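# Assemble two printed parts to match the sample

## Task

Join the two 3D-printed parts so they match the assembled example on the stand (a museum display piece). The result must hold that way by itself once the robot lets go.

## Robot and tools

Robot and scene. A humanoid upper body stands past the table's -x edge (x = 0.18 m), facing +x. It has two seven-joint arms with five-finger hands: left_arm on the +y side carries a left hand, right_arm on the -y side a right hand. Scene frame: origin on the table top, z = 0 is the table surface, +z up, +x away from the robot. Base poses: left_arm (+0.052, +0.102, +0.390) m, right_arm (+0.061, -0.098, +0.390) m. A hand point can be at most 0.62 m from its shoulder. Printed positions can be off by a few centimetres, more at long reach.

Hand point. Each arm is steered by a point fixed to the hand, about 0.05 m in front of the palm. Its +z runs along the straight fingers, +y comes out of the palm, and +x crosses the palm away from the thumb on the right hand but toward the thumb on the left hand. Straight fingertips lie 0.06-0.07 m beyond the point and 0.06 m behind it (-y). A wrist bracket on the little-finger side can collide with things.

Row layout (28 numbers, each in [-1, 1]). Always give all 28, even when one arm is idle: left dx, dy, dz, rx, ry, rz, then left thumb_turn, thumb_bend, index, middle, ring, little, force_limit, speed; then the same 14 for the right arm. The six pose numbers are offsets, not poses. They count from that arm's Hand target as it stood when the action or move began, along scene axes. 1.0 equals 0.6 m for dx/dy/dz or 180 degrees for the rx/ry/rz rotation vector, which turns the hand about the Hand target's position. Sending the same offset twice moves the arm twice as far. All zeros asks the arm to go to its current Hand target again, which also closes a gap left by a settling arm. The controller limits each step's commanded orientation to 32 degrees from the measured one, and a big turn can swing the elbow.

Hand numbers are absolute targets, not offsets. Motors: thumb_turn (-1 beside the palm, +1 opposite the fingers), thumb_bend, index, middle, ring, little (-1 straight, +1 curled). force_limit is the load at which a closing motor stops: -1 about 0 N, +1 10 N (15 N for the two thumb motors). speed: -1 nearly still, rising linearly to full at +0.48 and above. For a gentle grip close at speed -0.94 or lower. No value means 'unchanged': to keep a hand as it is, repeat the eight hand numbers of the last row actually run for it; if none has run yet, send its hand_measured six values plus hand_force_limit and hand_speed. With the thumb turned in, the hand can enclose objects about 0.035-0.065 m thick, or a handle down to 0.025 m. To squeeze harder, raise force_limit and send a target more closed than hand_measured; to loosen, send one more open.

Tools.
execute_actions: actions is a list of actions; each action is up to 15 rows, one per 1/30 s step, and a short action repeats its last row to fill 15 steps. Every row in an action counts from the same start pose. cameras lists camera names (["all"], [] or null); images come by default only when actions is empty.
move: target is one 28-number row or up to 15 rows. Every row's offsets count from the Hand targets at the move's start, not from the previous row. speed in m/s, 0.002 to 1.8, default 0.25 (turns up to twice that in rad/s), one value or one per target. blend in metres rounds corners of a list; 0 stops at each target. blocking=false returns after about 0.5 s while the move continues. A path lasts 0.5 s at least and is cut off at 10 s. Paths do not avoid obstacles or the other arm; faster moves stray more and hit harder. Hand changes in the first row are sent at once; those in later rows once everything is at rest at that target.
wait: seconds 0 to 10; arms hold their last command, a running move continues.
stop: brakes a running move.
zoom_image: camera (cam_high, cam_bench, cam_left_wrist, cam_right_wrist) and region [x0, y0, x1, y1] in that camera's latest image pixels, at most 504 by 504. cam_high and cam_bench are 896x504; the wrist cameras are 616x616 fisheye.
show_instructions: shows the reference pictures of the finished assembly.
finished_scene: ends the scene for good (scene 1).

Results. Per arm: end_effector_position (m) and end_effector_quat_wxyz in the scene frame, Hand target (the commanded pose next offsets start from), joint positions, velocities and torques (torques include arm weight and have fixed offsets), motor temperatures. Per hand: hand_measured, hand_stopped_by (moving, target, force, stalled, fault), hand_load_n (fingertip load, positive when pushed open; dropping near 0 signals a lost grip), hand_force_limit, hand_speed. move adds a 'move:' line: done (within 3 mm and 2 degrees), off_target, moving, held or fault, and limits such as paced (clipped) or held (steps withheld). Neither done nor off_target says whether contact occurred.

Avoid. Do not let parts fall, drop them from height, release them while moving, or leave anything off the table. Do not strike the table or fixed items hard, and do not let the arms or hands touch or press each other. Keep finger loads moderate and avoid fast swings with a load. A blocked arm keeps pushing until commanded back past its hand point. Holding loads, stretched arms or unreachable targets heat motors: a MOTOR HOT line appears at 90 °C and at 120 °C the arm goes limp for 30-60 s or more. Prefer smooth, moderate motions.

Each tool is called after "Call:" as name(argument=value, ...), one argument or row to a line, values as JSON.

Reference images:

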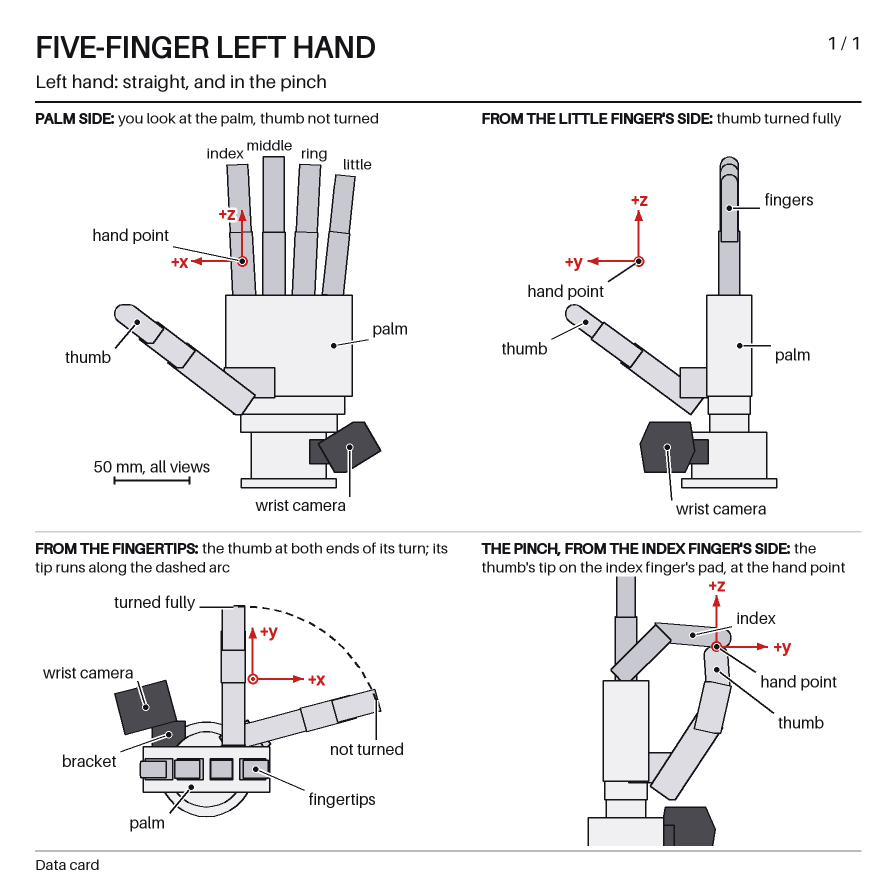

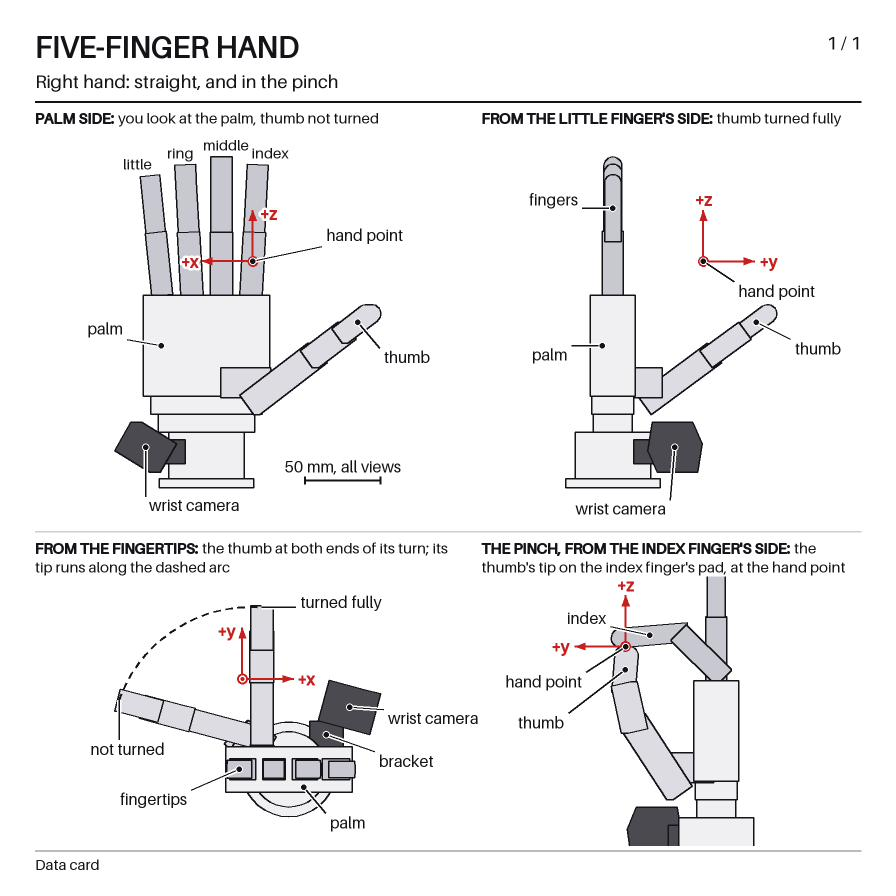

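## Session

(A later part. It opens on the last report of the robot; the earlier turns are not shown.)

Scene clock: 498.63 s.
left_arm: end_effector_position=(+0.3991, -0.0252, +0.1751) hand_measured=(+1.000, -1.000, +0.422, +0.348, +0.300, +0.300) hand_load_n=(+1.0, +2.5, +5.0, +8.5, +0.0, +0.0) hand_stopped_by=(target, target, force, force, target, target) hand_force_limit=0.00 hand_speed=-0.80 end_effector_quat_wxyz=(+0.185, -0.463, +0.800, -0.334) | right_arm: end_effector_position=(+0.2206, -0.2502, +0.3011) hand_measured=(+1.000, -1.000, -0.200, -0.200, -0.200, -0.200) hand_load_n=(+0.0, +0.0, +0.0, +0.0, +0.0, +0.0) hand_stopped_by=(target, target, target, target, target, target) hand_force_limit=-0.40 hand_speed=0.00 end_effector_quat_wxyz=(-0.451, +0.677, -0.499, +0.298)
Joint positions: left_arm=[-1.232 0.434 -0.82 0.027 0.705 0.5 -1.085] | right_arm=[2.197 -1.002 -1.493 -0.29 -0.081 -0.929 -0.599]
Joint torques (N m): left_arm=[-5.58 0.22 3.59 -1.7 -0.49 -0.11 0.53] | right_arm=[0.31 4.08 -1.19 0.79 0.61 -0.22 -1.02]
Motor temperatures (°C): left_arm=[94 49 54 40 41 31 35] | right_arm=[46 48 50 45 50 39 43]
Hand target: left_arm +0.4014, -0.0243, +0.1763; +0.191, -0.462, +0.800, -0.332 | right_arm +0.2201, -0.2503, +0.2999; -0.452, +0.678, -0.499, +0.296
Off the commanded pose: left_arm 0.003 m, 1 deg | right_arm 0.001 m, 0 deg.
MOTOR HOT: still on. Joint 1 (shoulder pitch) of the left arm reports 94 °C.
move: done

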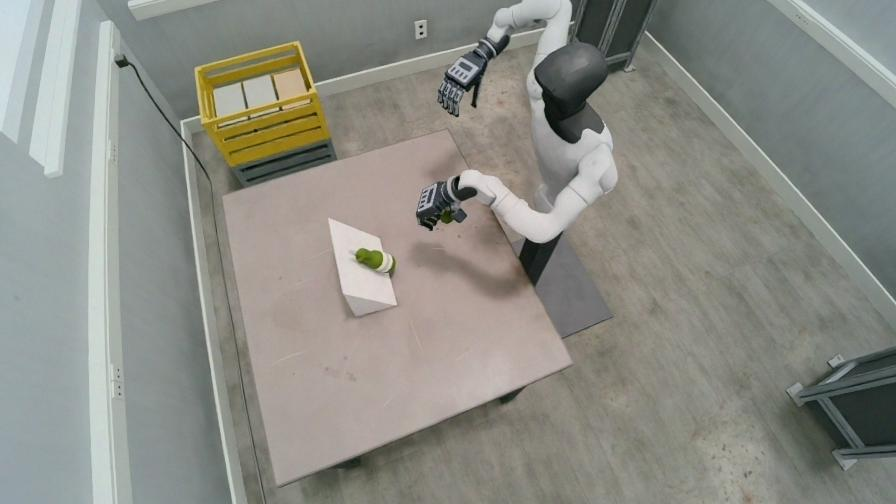

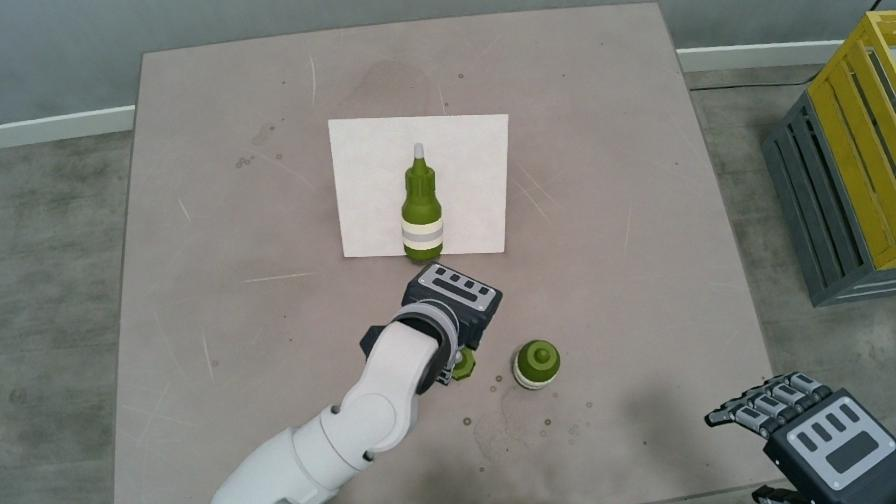

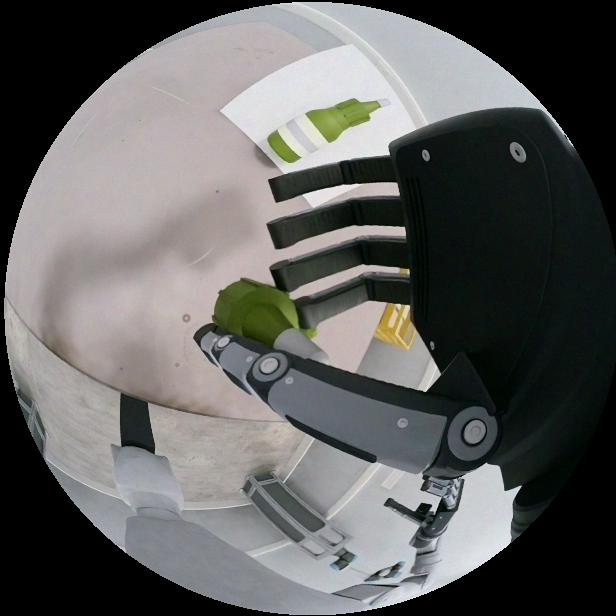

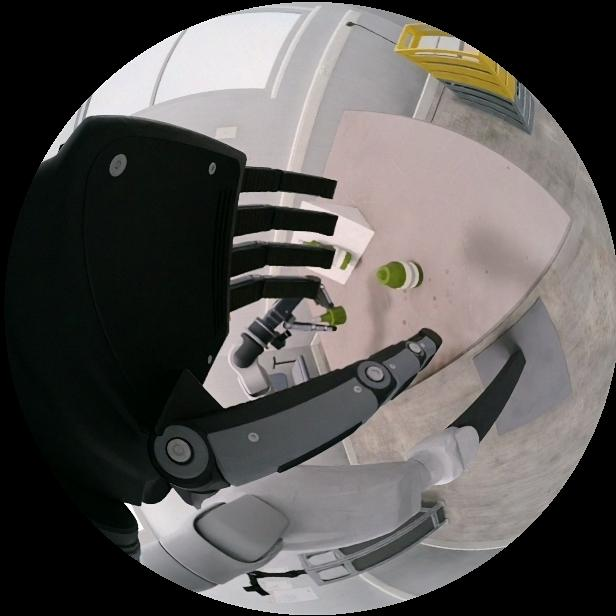

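Call:
move(
  target=[0.02,-0.095,-0.04,0,0,0,1,-1,0.6,0.5,0.3,0.3,0.0,-0.8,0,0,0,0,0,0,1,-1,-0.2,-0.2,-0.2,-0.2,-0.4,0],
  speed=0.15,
  cameras=["cam_high","cam_bench","cam_left_wrist","cam_right_wrist"],
)

Call:
zoom_image(
  camera="cam_bench",
  region=[460, 290, 600, 430],
)

Call:
zoom_image(
  camera="cam_high",
  region=[390, 160, 480, 250],
)

Call:
zoom_image(
  camera="cam_right_wrist",
  region=[300, 220, 460, 380],
)

Scene clock: 533.13 s.
left_arm: end_effector_position=(+0.4106, -0.0805, +0.1488) hand_measured=(+1.000, -1.000, +0.422, +0.348, +0.300, +0.300) hand_load_n=(+1.0, +2.5, +4.5, +8.5, +0.0, +0.0) hand_stopped_by=(target, target, force, force, target, target) hand_force_limit=0.00 hand_speed=-0.80 end_effector_quat_wxyz=(+0.186, -0.464, +0.801, -0.330) | right_arm: end_effector_position=(+0.2206, -0.2502, +0.3011) hand_measured=(+1.000, -1.000, -0.200, -0.200, -0.200, -0.200) hand_load_n=(+0.0, -0.5, +0.0, +0.0, +0.0, -0.5) hand_stopped_by=(target, target, target, target, target, target) hand_force_limit=-0.40 hand_speed=0.00 end_effector_quat_wxyz=(-0.451, +0.677, -0.499, +0.298)
Joint positions: left_arm=[-1.32 0.146 -0.884 0.403 0.746 0.485 -0.943] | right_arm=[2.197 -1.002 -1.493 -0.29 -0.081 -0.929 -0.599]
Joint torques (N m): left_arm=[-5.97 -0.3 3.37 -1.9 -0.55 -0.22 0.67] | right_arm=[0.3 4.05 -1.11 0.8 0.58 -0.19 -1.03]
Motor temperatures (°C): left_arm=[109 48 55 40 41 31 35] | right_arm=[46 48 50 45 50 39 43]
Hand target: left_arm +0.4134, -0.0813, +0.1523; +0.191, -0.462, +0.800, -0.332 | right_arm +0.2201, -0.2503, +0.2999; -0.452, +0.678, -0.499, +0.296
Off the commanded pose: left_arm 0.005 m, 1 deg | right_arm 0.001 m, 0 deg.
MOTOR HOT: still on. Joint 1 (shoulder pitch) of the left arm reports 109 °C.
move: off_target (left_arm)

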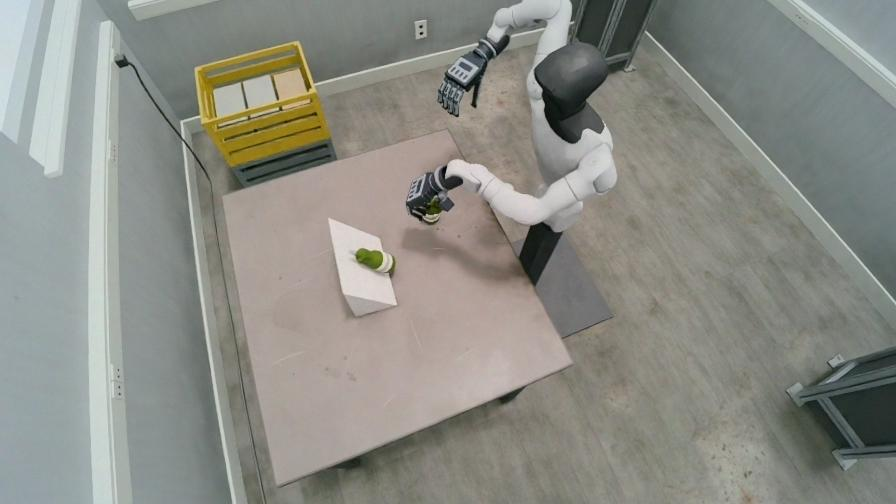

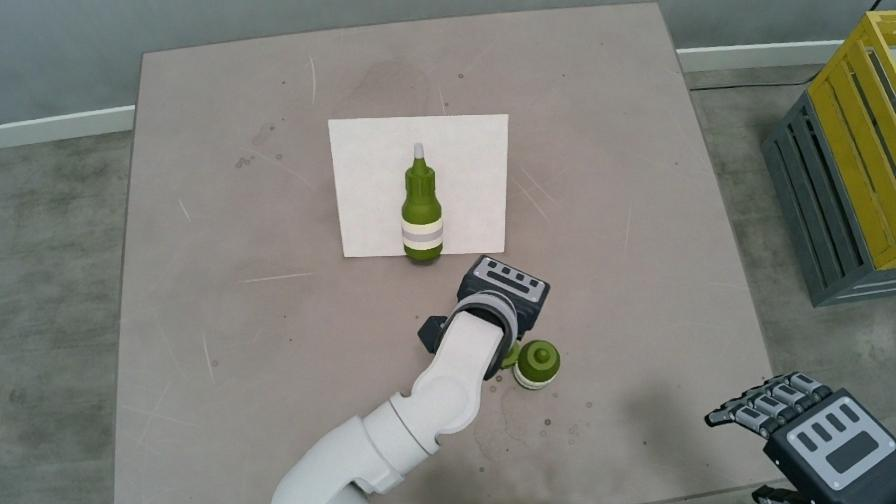

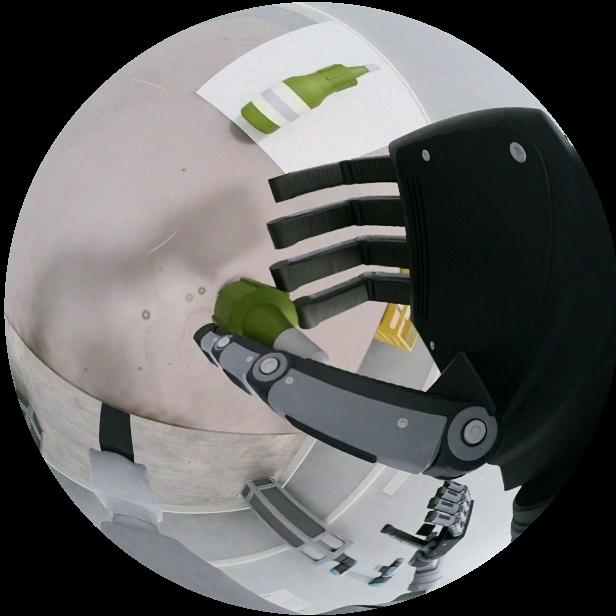

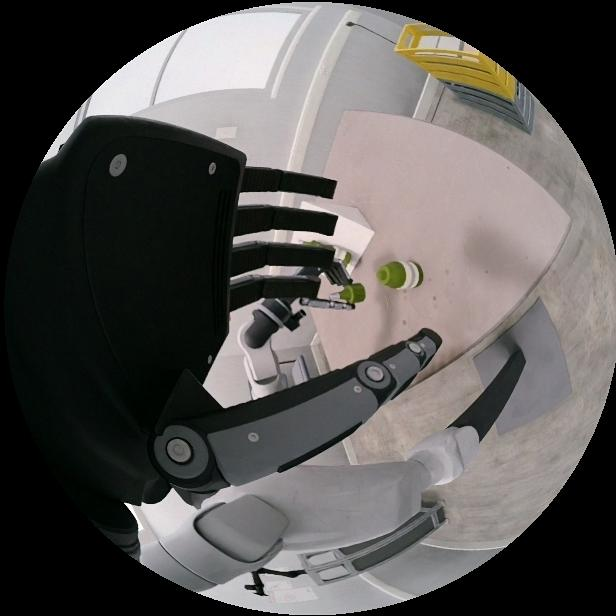

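Scaled by 3.600 from the camera's 896x504 image, which has a finer 1280x720 frame.

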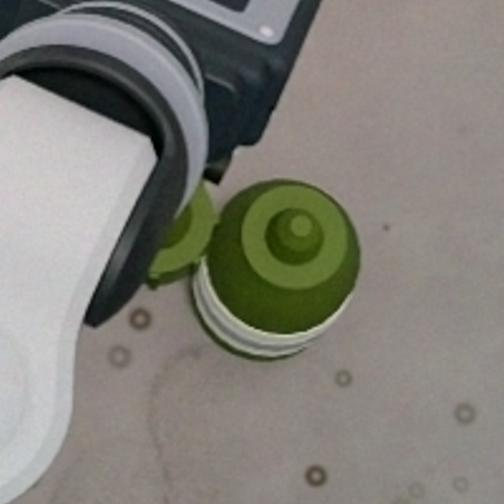

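Scaled by 5.600 from the camera's 896x504 image, which has a finer 1280x720 frame.

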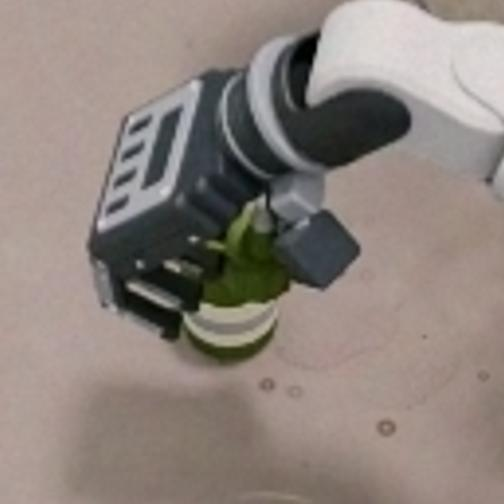

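Scaled by 3.150 from the camera's 616x616 image, which has a finer 880x880 frame.

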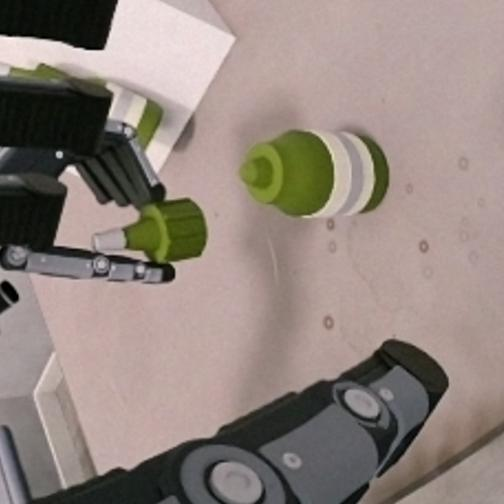

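Call:
move(
  target=[
    [-0.03,0.1,0.1,0,0,0.0,1,-1,0.6,0.5,0.3,0.3,0.0,-0.8,0,0,0,0,0,0,1,-1,-0.2,-0.2,-0.2,-0.2,-0.4,0],
    [-0.312,0.547,0.246,0,0,0.167,1,-1,0.6,0.5,0.3,0.3,0.0,-0.8,0,0,0,0,0,0,1,-1,-0.2,-0.2,-0.2,-0.2,-0.4,0],
  ],
  speed=0.3,
  blend=0.03,
)

Scene clock: 543.43 s.
left_arm: end_effector_position=(+0.2262, +0.2467, +0.2988) hand_measured=(+1.000, -1.000, +0.422, +0.348, +0.300, +0.300) hand_load_n=(+1.5, +2.5, +4.5, +8.5, +0.0, +0.0) hand_stopped_by=(target, target, force, force, target, target) hand_force_limit=0.00 hand_speed=-0.80 end_effector_quat_wxyz=(-0.271, +0.651, -0.657, +0.266) | right_arm: end_effector_position=(+0.2206, -0.2502, +0.3011) hand_measured=(+1.000, -1.000, -0.200, -0.200, -0.200, -0.200) hand_load_n=(+0.0, +0.0, +0.0, +0.0, +0.0, +0.0) hand_stopped_by=(target, target, target, target, target, target) hand_force_limit=-0.40 hand_speed=0.00 end_effector_quat_wxyz=(-0.451, +0.677, -0.499, +0.298)
Joint positions: left_arm=[0.233 1.19 1.253 -0.804 0.029 0.373 -1.584] | right_arm=[2.197 -1.002 -1.493 -0.29 -0.081 -0.929 -0.599]
Joint torques (N m): left_arm=[-0.62 1.83 4.1 0.28 -0.88 -0.25 0.55] | right_arm=[0.3 3.99 -1.11 0.87 0.64 -0.2 -1.03]
Motor temperatures (°C): left_arm=[100 48 55 40 41 31 35] | right_arm=[46 48 50 45 50 39 43]
Hand target: left_arm +0.2262, +0.2469, +0.2999; -0.270, +0.653, -0.653, +0.271 | right_arm +0.2201, -0.2503, +0.2999; -0.452, +0.678, -0.499, +0.296
Off the commanded pose: left_arm 0.001 m, 1 deg | right_arm 0.001 m, 0 deg.
MOTOR HOT: still on. Joint 1 (shoulder pitch) of the left arm reports 100 °C.
move: done

Call:
move(
  target=[
    [0.28,-0.5,-0.12,0,0,-0.13,1,-1,0.6,0.5,0.3,0.3,0.0,-0.8,0,0,0,0,0,0,1,-1,-0.2,-0.2,-0.2,-0.2,-0.4,0],
    [0.3237,-0.637,-0.2473,0,0,-0.167,1,-1,0.6,0.5,0.3,0.3,0.0,-0.8,0,0,0,0,0,0,1,-1,-0.2,-0.2,-0.2,-0.2,-0.4,0],
  ],
  speed=0.3,
  blend=0.03,
  cameras=["cam_high","cam_bench","cam_left_wrist","cam_right_wrist"],
)

Call:
zoom_image(
  camera="cam_bench",
  region=[460, 290, 600, 430],
)

Call:
zoom_image(
  camera="cam_high",
  region=[390, 160, 480, 250],
)

Call:
zoom_image(
  camera="cam_right_wrist",
  region=[300, 220, 460, 380],
)

Scene clock: 611.23 s.
left_arm: end_effector_position=(+0.4184, -0.1335, +0.1483) hand_measured=(+1.000, -1.000, +0.422, +0.348, +0.300, +0.300) hand_load_n=(+1.0, +2.5, +4.5, +8.5, +0.0, +0.0) hand_stopped_by=(target, target, force, force, target, target) hand_force_limit=0.00 hand_speed=-0.80 end_effector_quat_wxyz=(+0.184, -0.460, +0.792, -0.358) | right_arm: end_effector_position=(+0.2206, -0.2502, +0.3011) hand_measured=(+1.000, -1.000, -0.200, -0.200, -0.200, -0.200) hand_load_n=(+0.0, +0.0, +0.0, +0.0, +0.0, +0.0) hand_stopped_by=(target, target, target, target, target, target) hand_force_limit=-0.40 hand_speed=0.00 end_effector_quat_wxyz=(-0.451, +0.677, -0.499, +0.298)
Joint positions: left_arm=[-1.713 0.035 -1.466 0.738 -0.117 0.524 -0.457] | right_arm=[2.197 -1.002 -1.493 -0.29 -0.081 -0.929 -0.599]
Joint torques (N m): left_arm=[-6.3 0.48 2.5 0.01 -0.72 -0.22 0.74] | right_arm=[0.27 4 -1.08 0.98 0.62 -0.21 -1.01]
Motor temperatures (°C): left_arm=[72 54 57 40 40 31 35] | right_arm=[46 49 50 45 49 39 44]
Hand target: left_arm +0.4204, -0.1353, +0.1516; +0.191, -0.462, +0.800, -0.332 | right_arm +0.2201, -0.2503, +0.2999; -0.452, +0.678, -0.499, +0.296
Off the commanded pose: left_arm 0.004 m, 3 deg | right_arm 0.001 m, 0 deg.
MOTOR HOT: cleared for the motors of the left arm.
joint sent to its limit (left arm) — joint 2 (shoulder roll), lower limit. The joint targets are off in orientation, not in position.
move: off_target (left_arm); limits=paced

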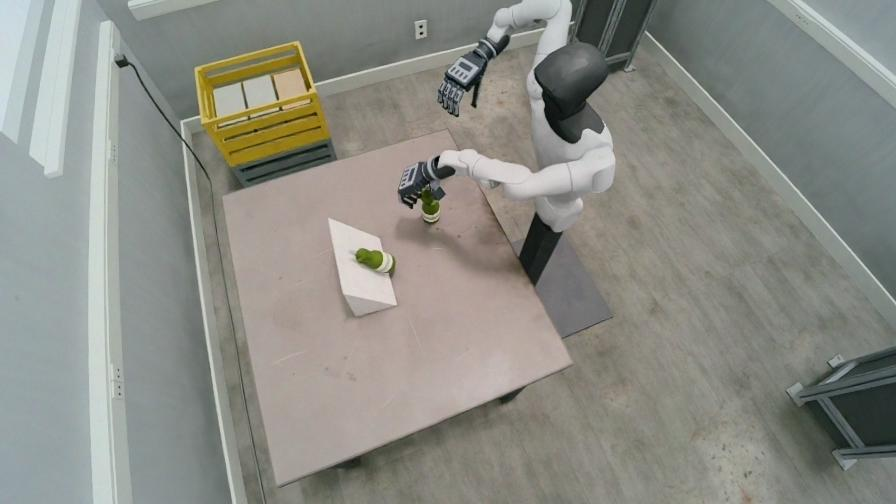

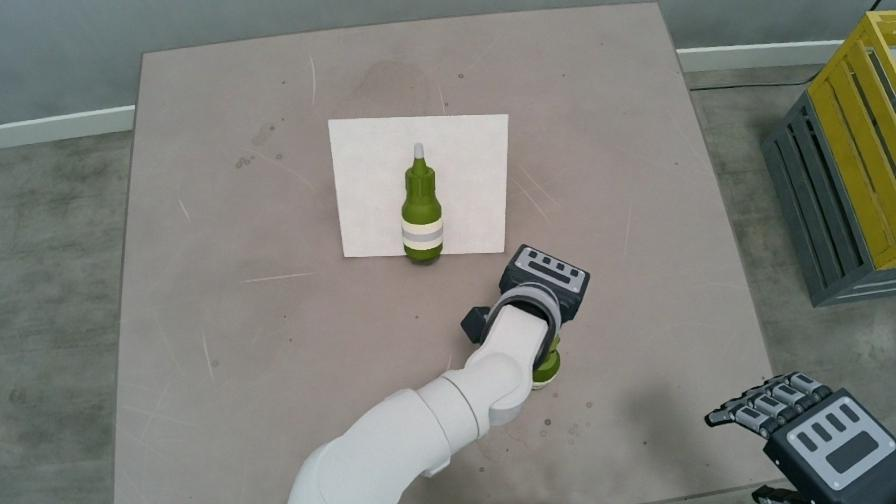

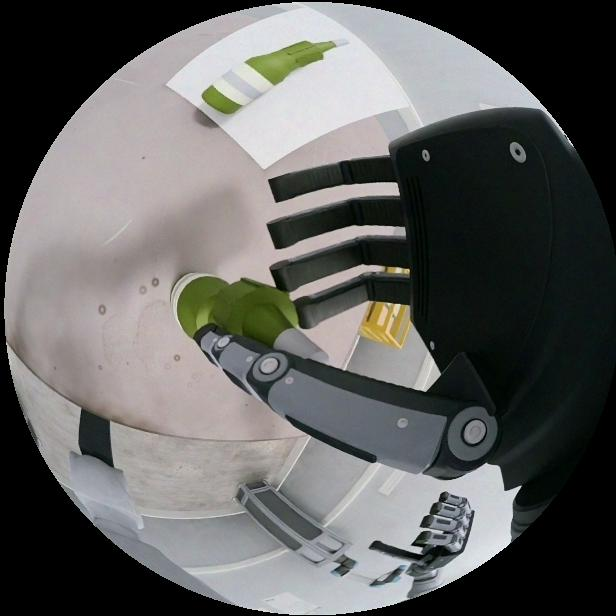

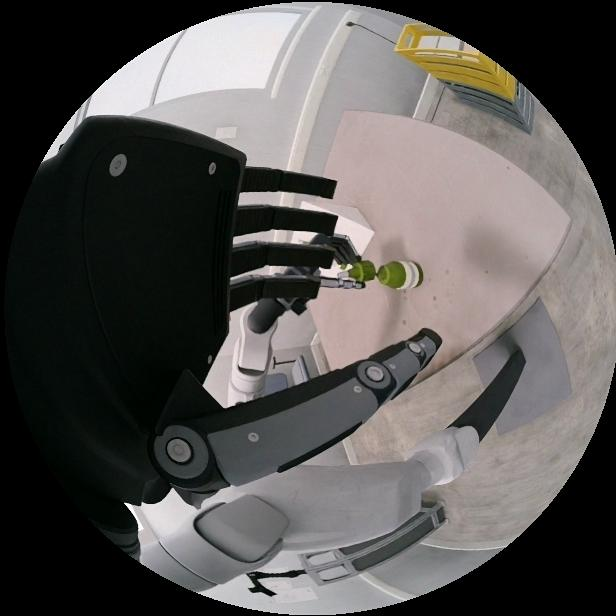

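Scaled by 3.600 from the camera's 896x504 image, which has a finer 1280x720 frame.

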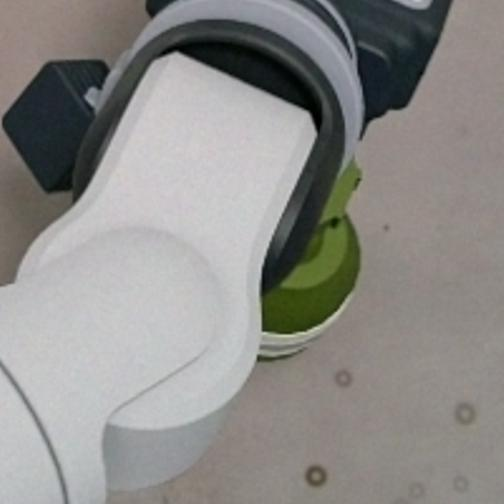

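Scaled by 5.600 from the camera's 896x504 image, which has a finer 1280x720 frame.

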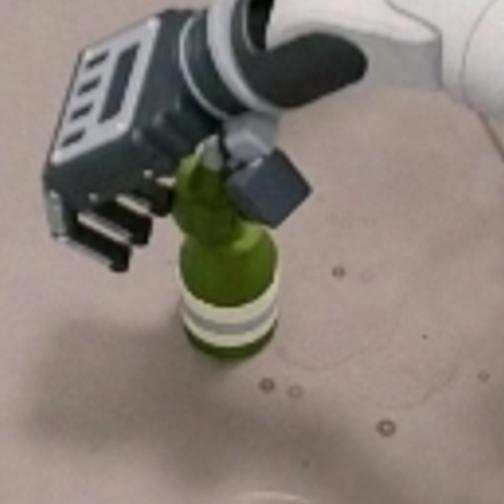

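Scaled by 3.150 from the camera's 616x616 image, which has a finer 880x880 frame.

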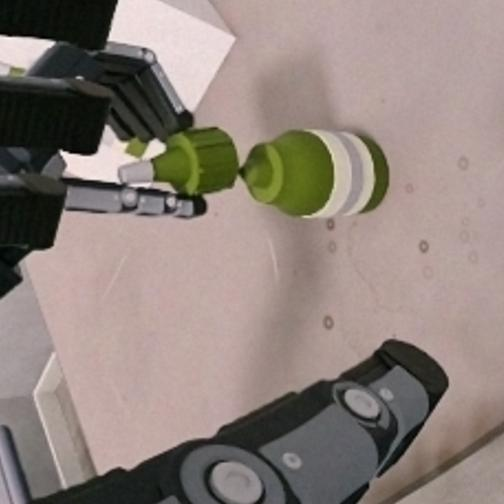

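Call:
zoom_image(
  camera="cam_high",
  region=[410, 180, 450, 230],
)

Call:
zoom_image(
  camera="cam_right_wrist",
  region=[335, 245, 425, 305],
)

Scaled by 10.080 from the camera's 896x504 image, which has a finer 1280x720 frame.

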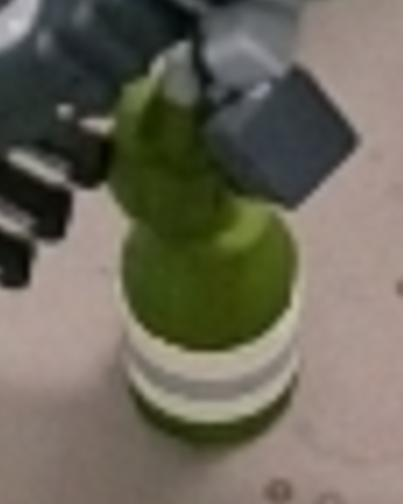

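Scaled by 5.600 from the camera's 616x616 image, which has a finer 880x880 frame.

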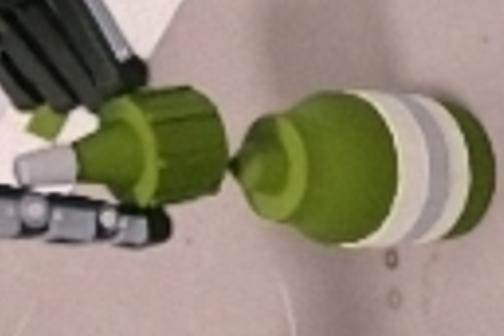

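Call:
move(
  target=[-0.0115,0.0015,0,0.01,0.017,-0.044,1,-1,0.6,0.5,0.3,0.3,0.0,-0.8,0,0,0,0,0,0,1,-1,-0.2,-0.2,-0.2,-0.2,-0.4,0],
  speed=0.1,
  cameras=["cam_high","cam_bench","cam_right_wrist"],
)

Call:
zoom_image(
  camera="cam_high",
  region=[410, 180, 450, 230],
)

Call:
zoom_image(
  camera="cam_right_wrist",
  region=[335, 245, 425, 305],
)

Call:
zoom_image(
  camera="cam_bench",
  region=[500, 310, 580, 400],
)

Scene clock: 683.13 s.
left_arm: end_effector_position=(+0.0899, +0.1114, -0.1755) hand_measured=(+1.000, -1.000, +0.422, +0.348, +0.300, +0.300) hand_load_n=(-1.0, +2.5, +14.5, +2.5, +0.0, +0.0) hand_stopped_by=(target, target, force, force, target, target) hand_force_limit=0.00 hand_speed=-0.80 end_effector_quat_wxyz=(-0.030, +0.999, +0.035, +0.012) | right_arm: end_effector_position=(+0.2206, -0.2502, +0.3011) hand_measured=(+1.000, -1.000, -0.200, -0.200, -0.200, -0.200) hand_load_n=(+0.0, +0.0, +0.0, +0.0, +0.0, +0.0) hand_stopped_by=(target, target, target, target, target, target) hand_force_limit=-0.40 hand_speed=0.00 end_effector_quat_wxyz=(-0.451, +0.677, -0.499, +0.298)
Joint positions: left_arm=[-0.193 0.044 -0.292 1.421 -0.369 0.029 0.069] | right_arm=[2.197 -1.002 -1.493 -0.29 -0.081 -0.929 -0.599]
Joint torques (N m): left_arm=[0.12 -0.38 0.43 -0.48 -0.94 -0.17 0.11] | right_arm=[0.26 4.05 -1.21 0.88 0.64 -0.2 -1.03]
Motor temperatures (°C): left_arm=[71 47 52 39 40 31 33] | right_arm=[46 49 50 45 49 39 44]
Hand target: left_arm +0.0899, +0.1114, -0.1755; -0.030, +0.999, +0.035, +0.012 (not the last commanded pose) | right_arm +0.2201, -0.2503, +0.2999; -0.452, +0.678, -0.499, +0.296
Off the commanded pose: right_arm 0.001 m, 0 deg.
OVER-TEMPERATURE FAULT: MOTORS OFF. Before this call, joint 1 (shoulder pitch) of the left arm reached 120 °C; the stop lasted 39 seconds. The left arm was limp: it may have fallen or been pushed. The left arm ran none of this call's commands: an arm, its gripper or tool too, takes no command until a result says that it accepts commands again. In this call the stop used none of the actions that the scene allows. The left arm's motors are on again: the left arm holds where the fault left it. The left arm accepts commands again.
move: fault (left_arm)
Images, in order (width x height): cam_high 896x504, cam_bench 896x504, cam_right_wrist 616x616.

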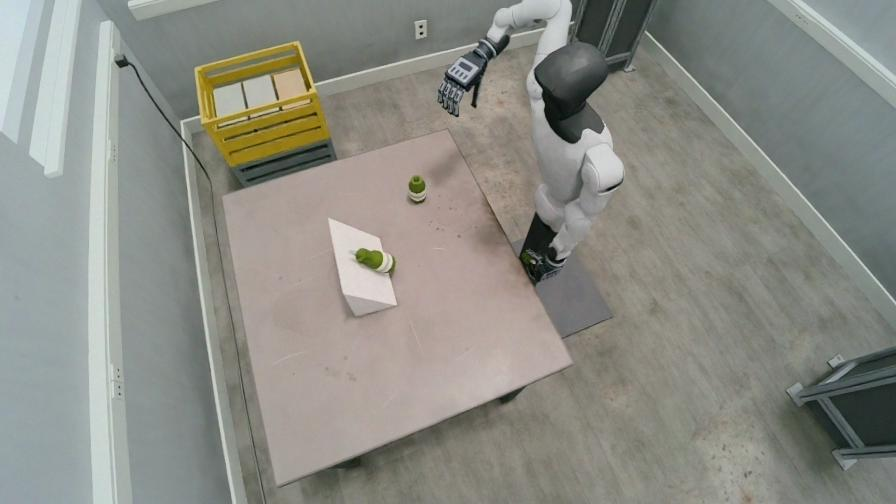

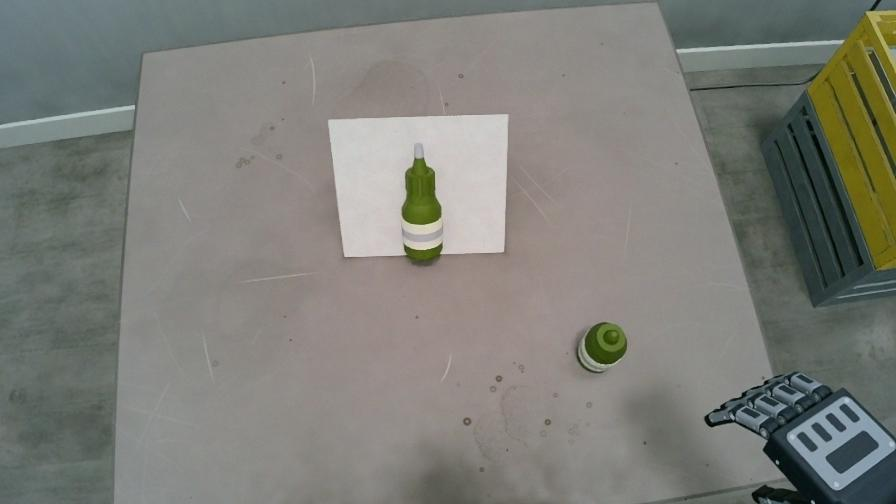

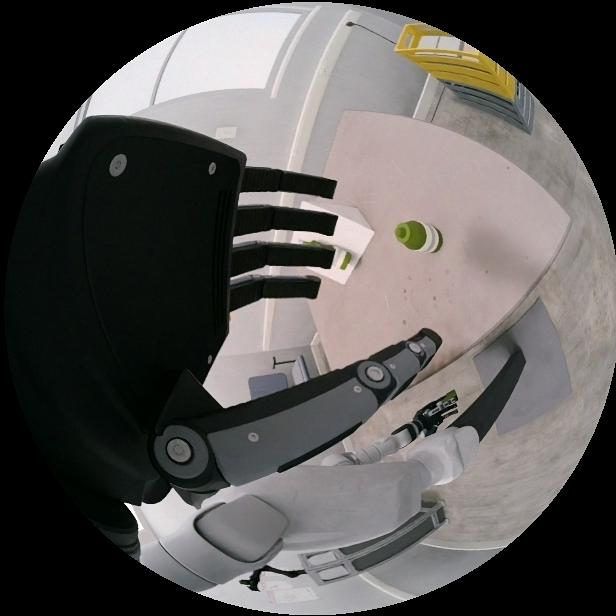

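Scaled by 10.080 from the camera's 896x504 image, which has a finer 1280x720 frame.

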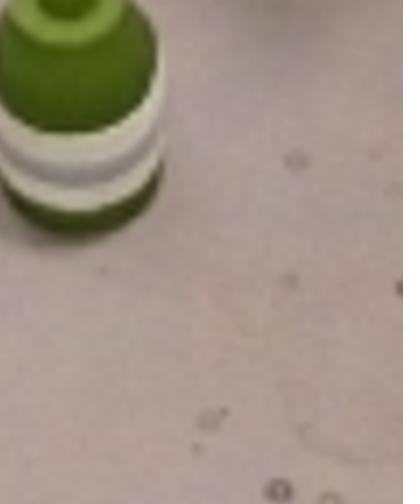

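Scaled by 5.600 from the camera's 616x616 image, which has a finer 880x880 frame.

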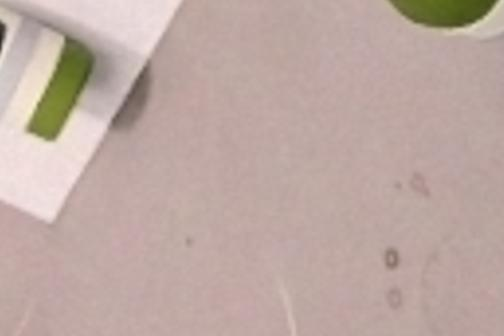

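Scaled by 5.600 from the camera's 896x504 image, which has a finer 1280x720 frame.

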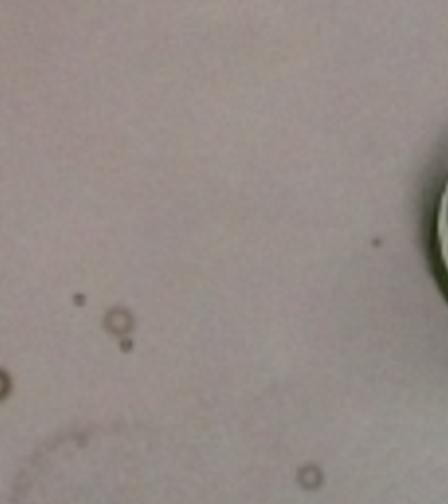

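Call:
move(
  target=[
    [0,0.03,0.2,0,0,0,1,-1,0.6,0.5,0.3,0.3,0.0,-0.8,0,0,0,0,0,0,1,-1,-0.2,-0.2,-0.2,-0.2,-0.4,0],
    [0.0,0.08,0.43,0,0,0,1,-1,0.6,0.5,0.3,0.3,0.0,-0.8,0,0,0,0,0,0,1,-1,-0.2,-0.2,-0.2,-0.2,-0.4,0],
  ],
  speed=0.15,
  blend=0.03,
  cameras=["cam_left_wrist","cam_right_wrist","cam_high"],
)

Scene clock: 714.43 s.
left_arm: end_effector_position=(+0.0903, +0.1595, +0.0832) hand_measured=(+1.000, -1.000, +0.422, +0.348, +0.300, +0.300) hand_load_n=(-1.0, +2.5, +14.5, +2.5, +0.0, +0.0) hand_stopped_by=(target, target, force, force, target, target) hand_force_limit=0.00 hand_speed=-0.80 end_effector_quat_wxyz=(-0.031, +0.999, +0.035, +0.015) | right_arm: end_effector_position=(+0.2206, -0.2502, +0.3011) hand_measured=(+1.000, -1.000, -0.200, -0.200, -0.200, -0.200) hand_load_n=(+0.0, +0.0, +0.0, +0.0, +0.0, +0.0) hand_stopped_by=(target, target, target, target, target, target) hand_force_limit=-0.40 hand_speed=0.00 end_effector_quat_wxyz=(-0.451, +0.677, -0.499, +0.298)
Joint positions: left_arm=[0.825 0.866 0.235 -0.945 -1.689 1.086 0.966] | right_arm=[2.197 -1.002 -1.493 -0.29 -0.081 -0.929 -0.599]
Joint torques (N m): left_arm=[1.26 1.04 1.23 -1.73 -1.23 -0.13 0.19] | right_arm=[0.36 4.12 -1.1 0.83 0.63 -0.23 -1.02]
Motor temperatures (°C): left_arm=[69 47 52 39 40 31 33] | right_arm=[46 49 50 45 49 39 44]
Hand target: left_arm +0.0899, +0.1594, +0.0825; -0.030, +0.999, +0.035, +0.012 | right_arm +0.2201, -0.2503, +0.2999; -0.452, +0.678, -0.499, +0.296
Off the commanded pose: left_arm 0.001 m, 0 deg | right_arm 0.001 m, 0 deg.
move: done
Images, in order (width x height): cam_high 896x504, cam_left_wrist 616x616, cam_right_wrist 616x616.

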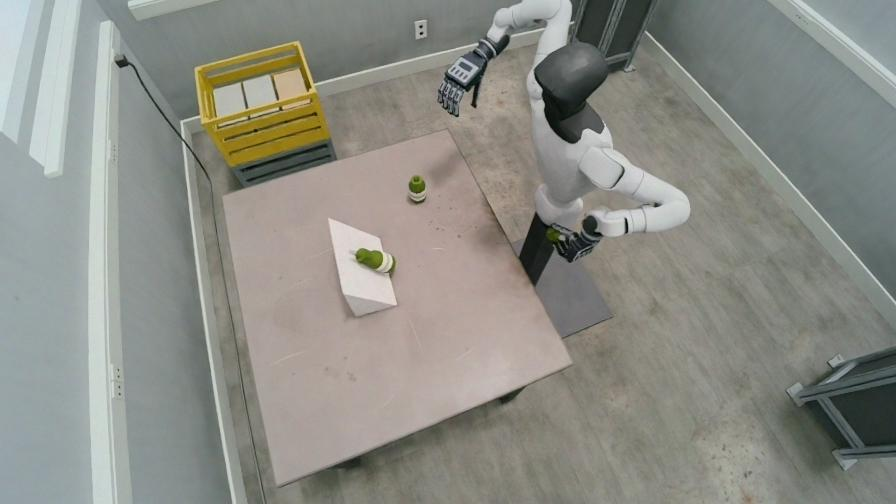

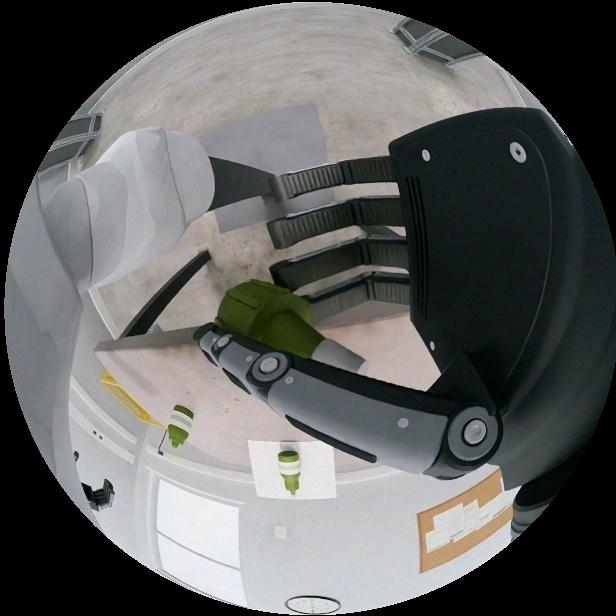

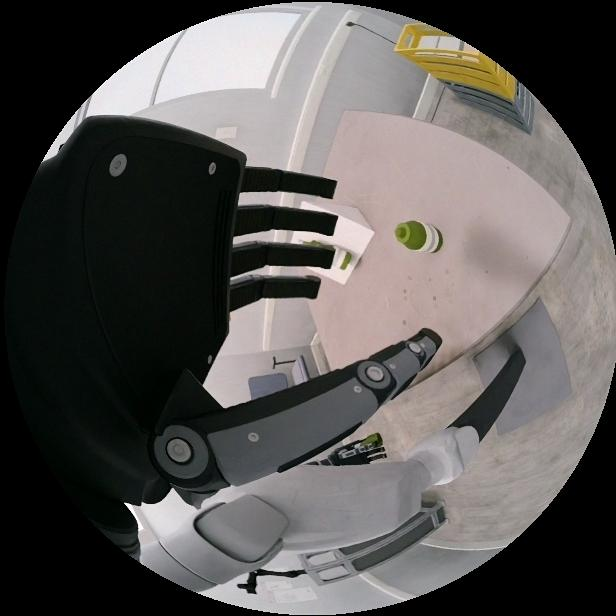

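Call:
move(
  target=[
    [0,0.067,0.28,0,0,0,1,-1,0.6,0.5,0.3,0.3,0.0,-0.8,-0.033,0.116,0.156,0.2478,-0.1293,0.1304,1,-1,-0.2,-0.2,-0.2,-0.2,-0.4,0],
    [0.217,0.1,0.3625,0.1944,-0.1693,-0.4932,1,-1,0.6,0.5,0.3,0.3,0.0,-0.8,-0.066,0.232,0.312,0.4957,-0.2587,0.2608,1,-1,-0.2,-0.2,-0.2,-0.2,-0.4,0],
  ],
  speed=0.3,
  blend=0.03,
  cameras=["cam_high","cam_left_wrist"],
)

Scene clock: 749.63 s.
left_arm: end_effector_position=(+0.2191, +0.2181, +0.3000) hand_measured=(+1.000, -1.000, +0.422, +0.348, +0.300, +0.300) hand_load_n=(-1.0, +2.0, +14.5, +2.5, +0.0, +0.0) hand_stopped_by=(target, target, force, force, target, target) hand_force_limit=0.00 hand_speed=-0.80 end_effector_quat_wxyz=(-0.270, +0.653, -0.655, +0.270) | right_arm: end_effector_position=(+0.1805, -0.1101, +0.4863) hand_measured=(+1.000, -1.000, -0.200, -0.200, -0.200, -0.200) hand_load_n=(+0.0, +0.0, +0.0, +0.0, -0.5, +0.0) hand_stopped_by=(target, target, target, target, target, target) hand_force_limit=-0.40 hand_speed=0.00 end_effector_quat_wxyz=(+0.979, -0.162, +0.086, +0.086)
Joint positions: left_arm=[1.565 1.124 2.038 -0.913 -0.592 0.253 -0.734] | right_arm=[-0.001 -1.503 0.098 -0.434 -0.465 -1.201 -1.589]
Joint torques (N m): left_arm=[0.54 -0.97 2.66 2.04 -0.61 -0.25 0.71] | right_arm=[-1.88 -4.15 -1.57 -0.71 0.86 0.02 -0.43]
Motor temperatures (°C): left_arm=[70 49 52 40 41 31 33] | right_arm=[46 49 50 44 49 39 44]
Hand target: left_arm +0.2201, +0.2194, +0.3000; -0.270, +0.654, -0.653, +0.270 | right_arm +0.1805, -0.1111, +0.4871; +0.980, -0.156, +0.086, +0.086
Off the commanded pose: left_arm 0.002 m, 0 deg | right_arm 0.001 m, 1 deg.
move: done
Images, in order (width x height): cam_high 896x504, cam_left_wrist 616x616.

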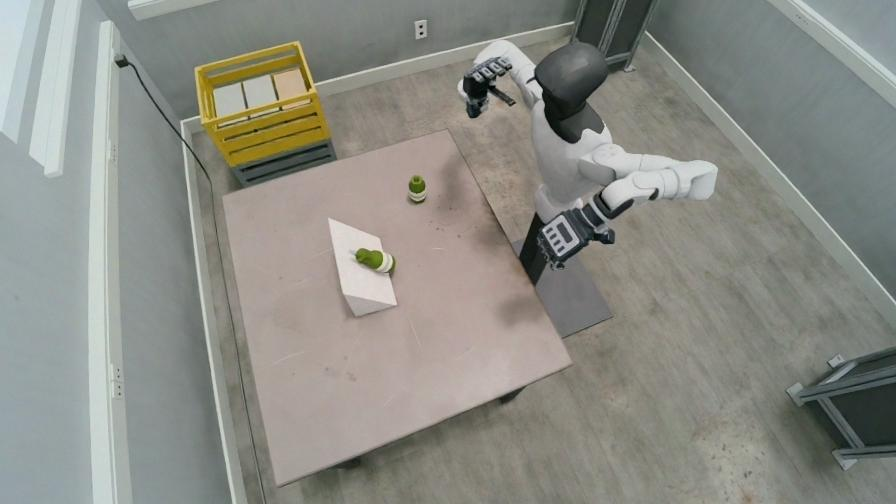

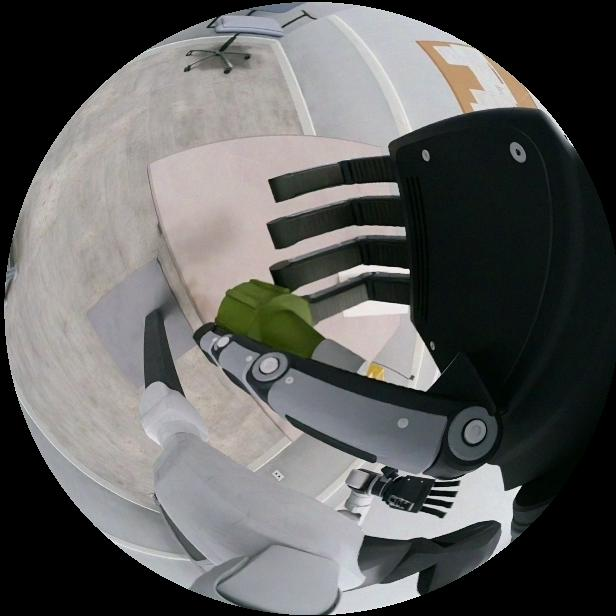

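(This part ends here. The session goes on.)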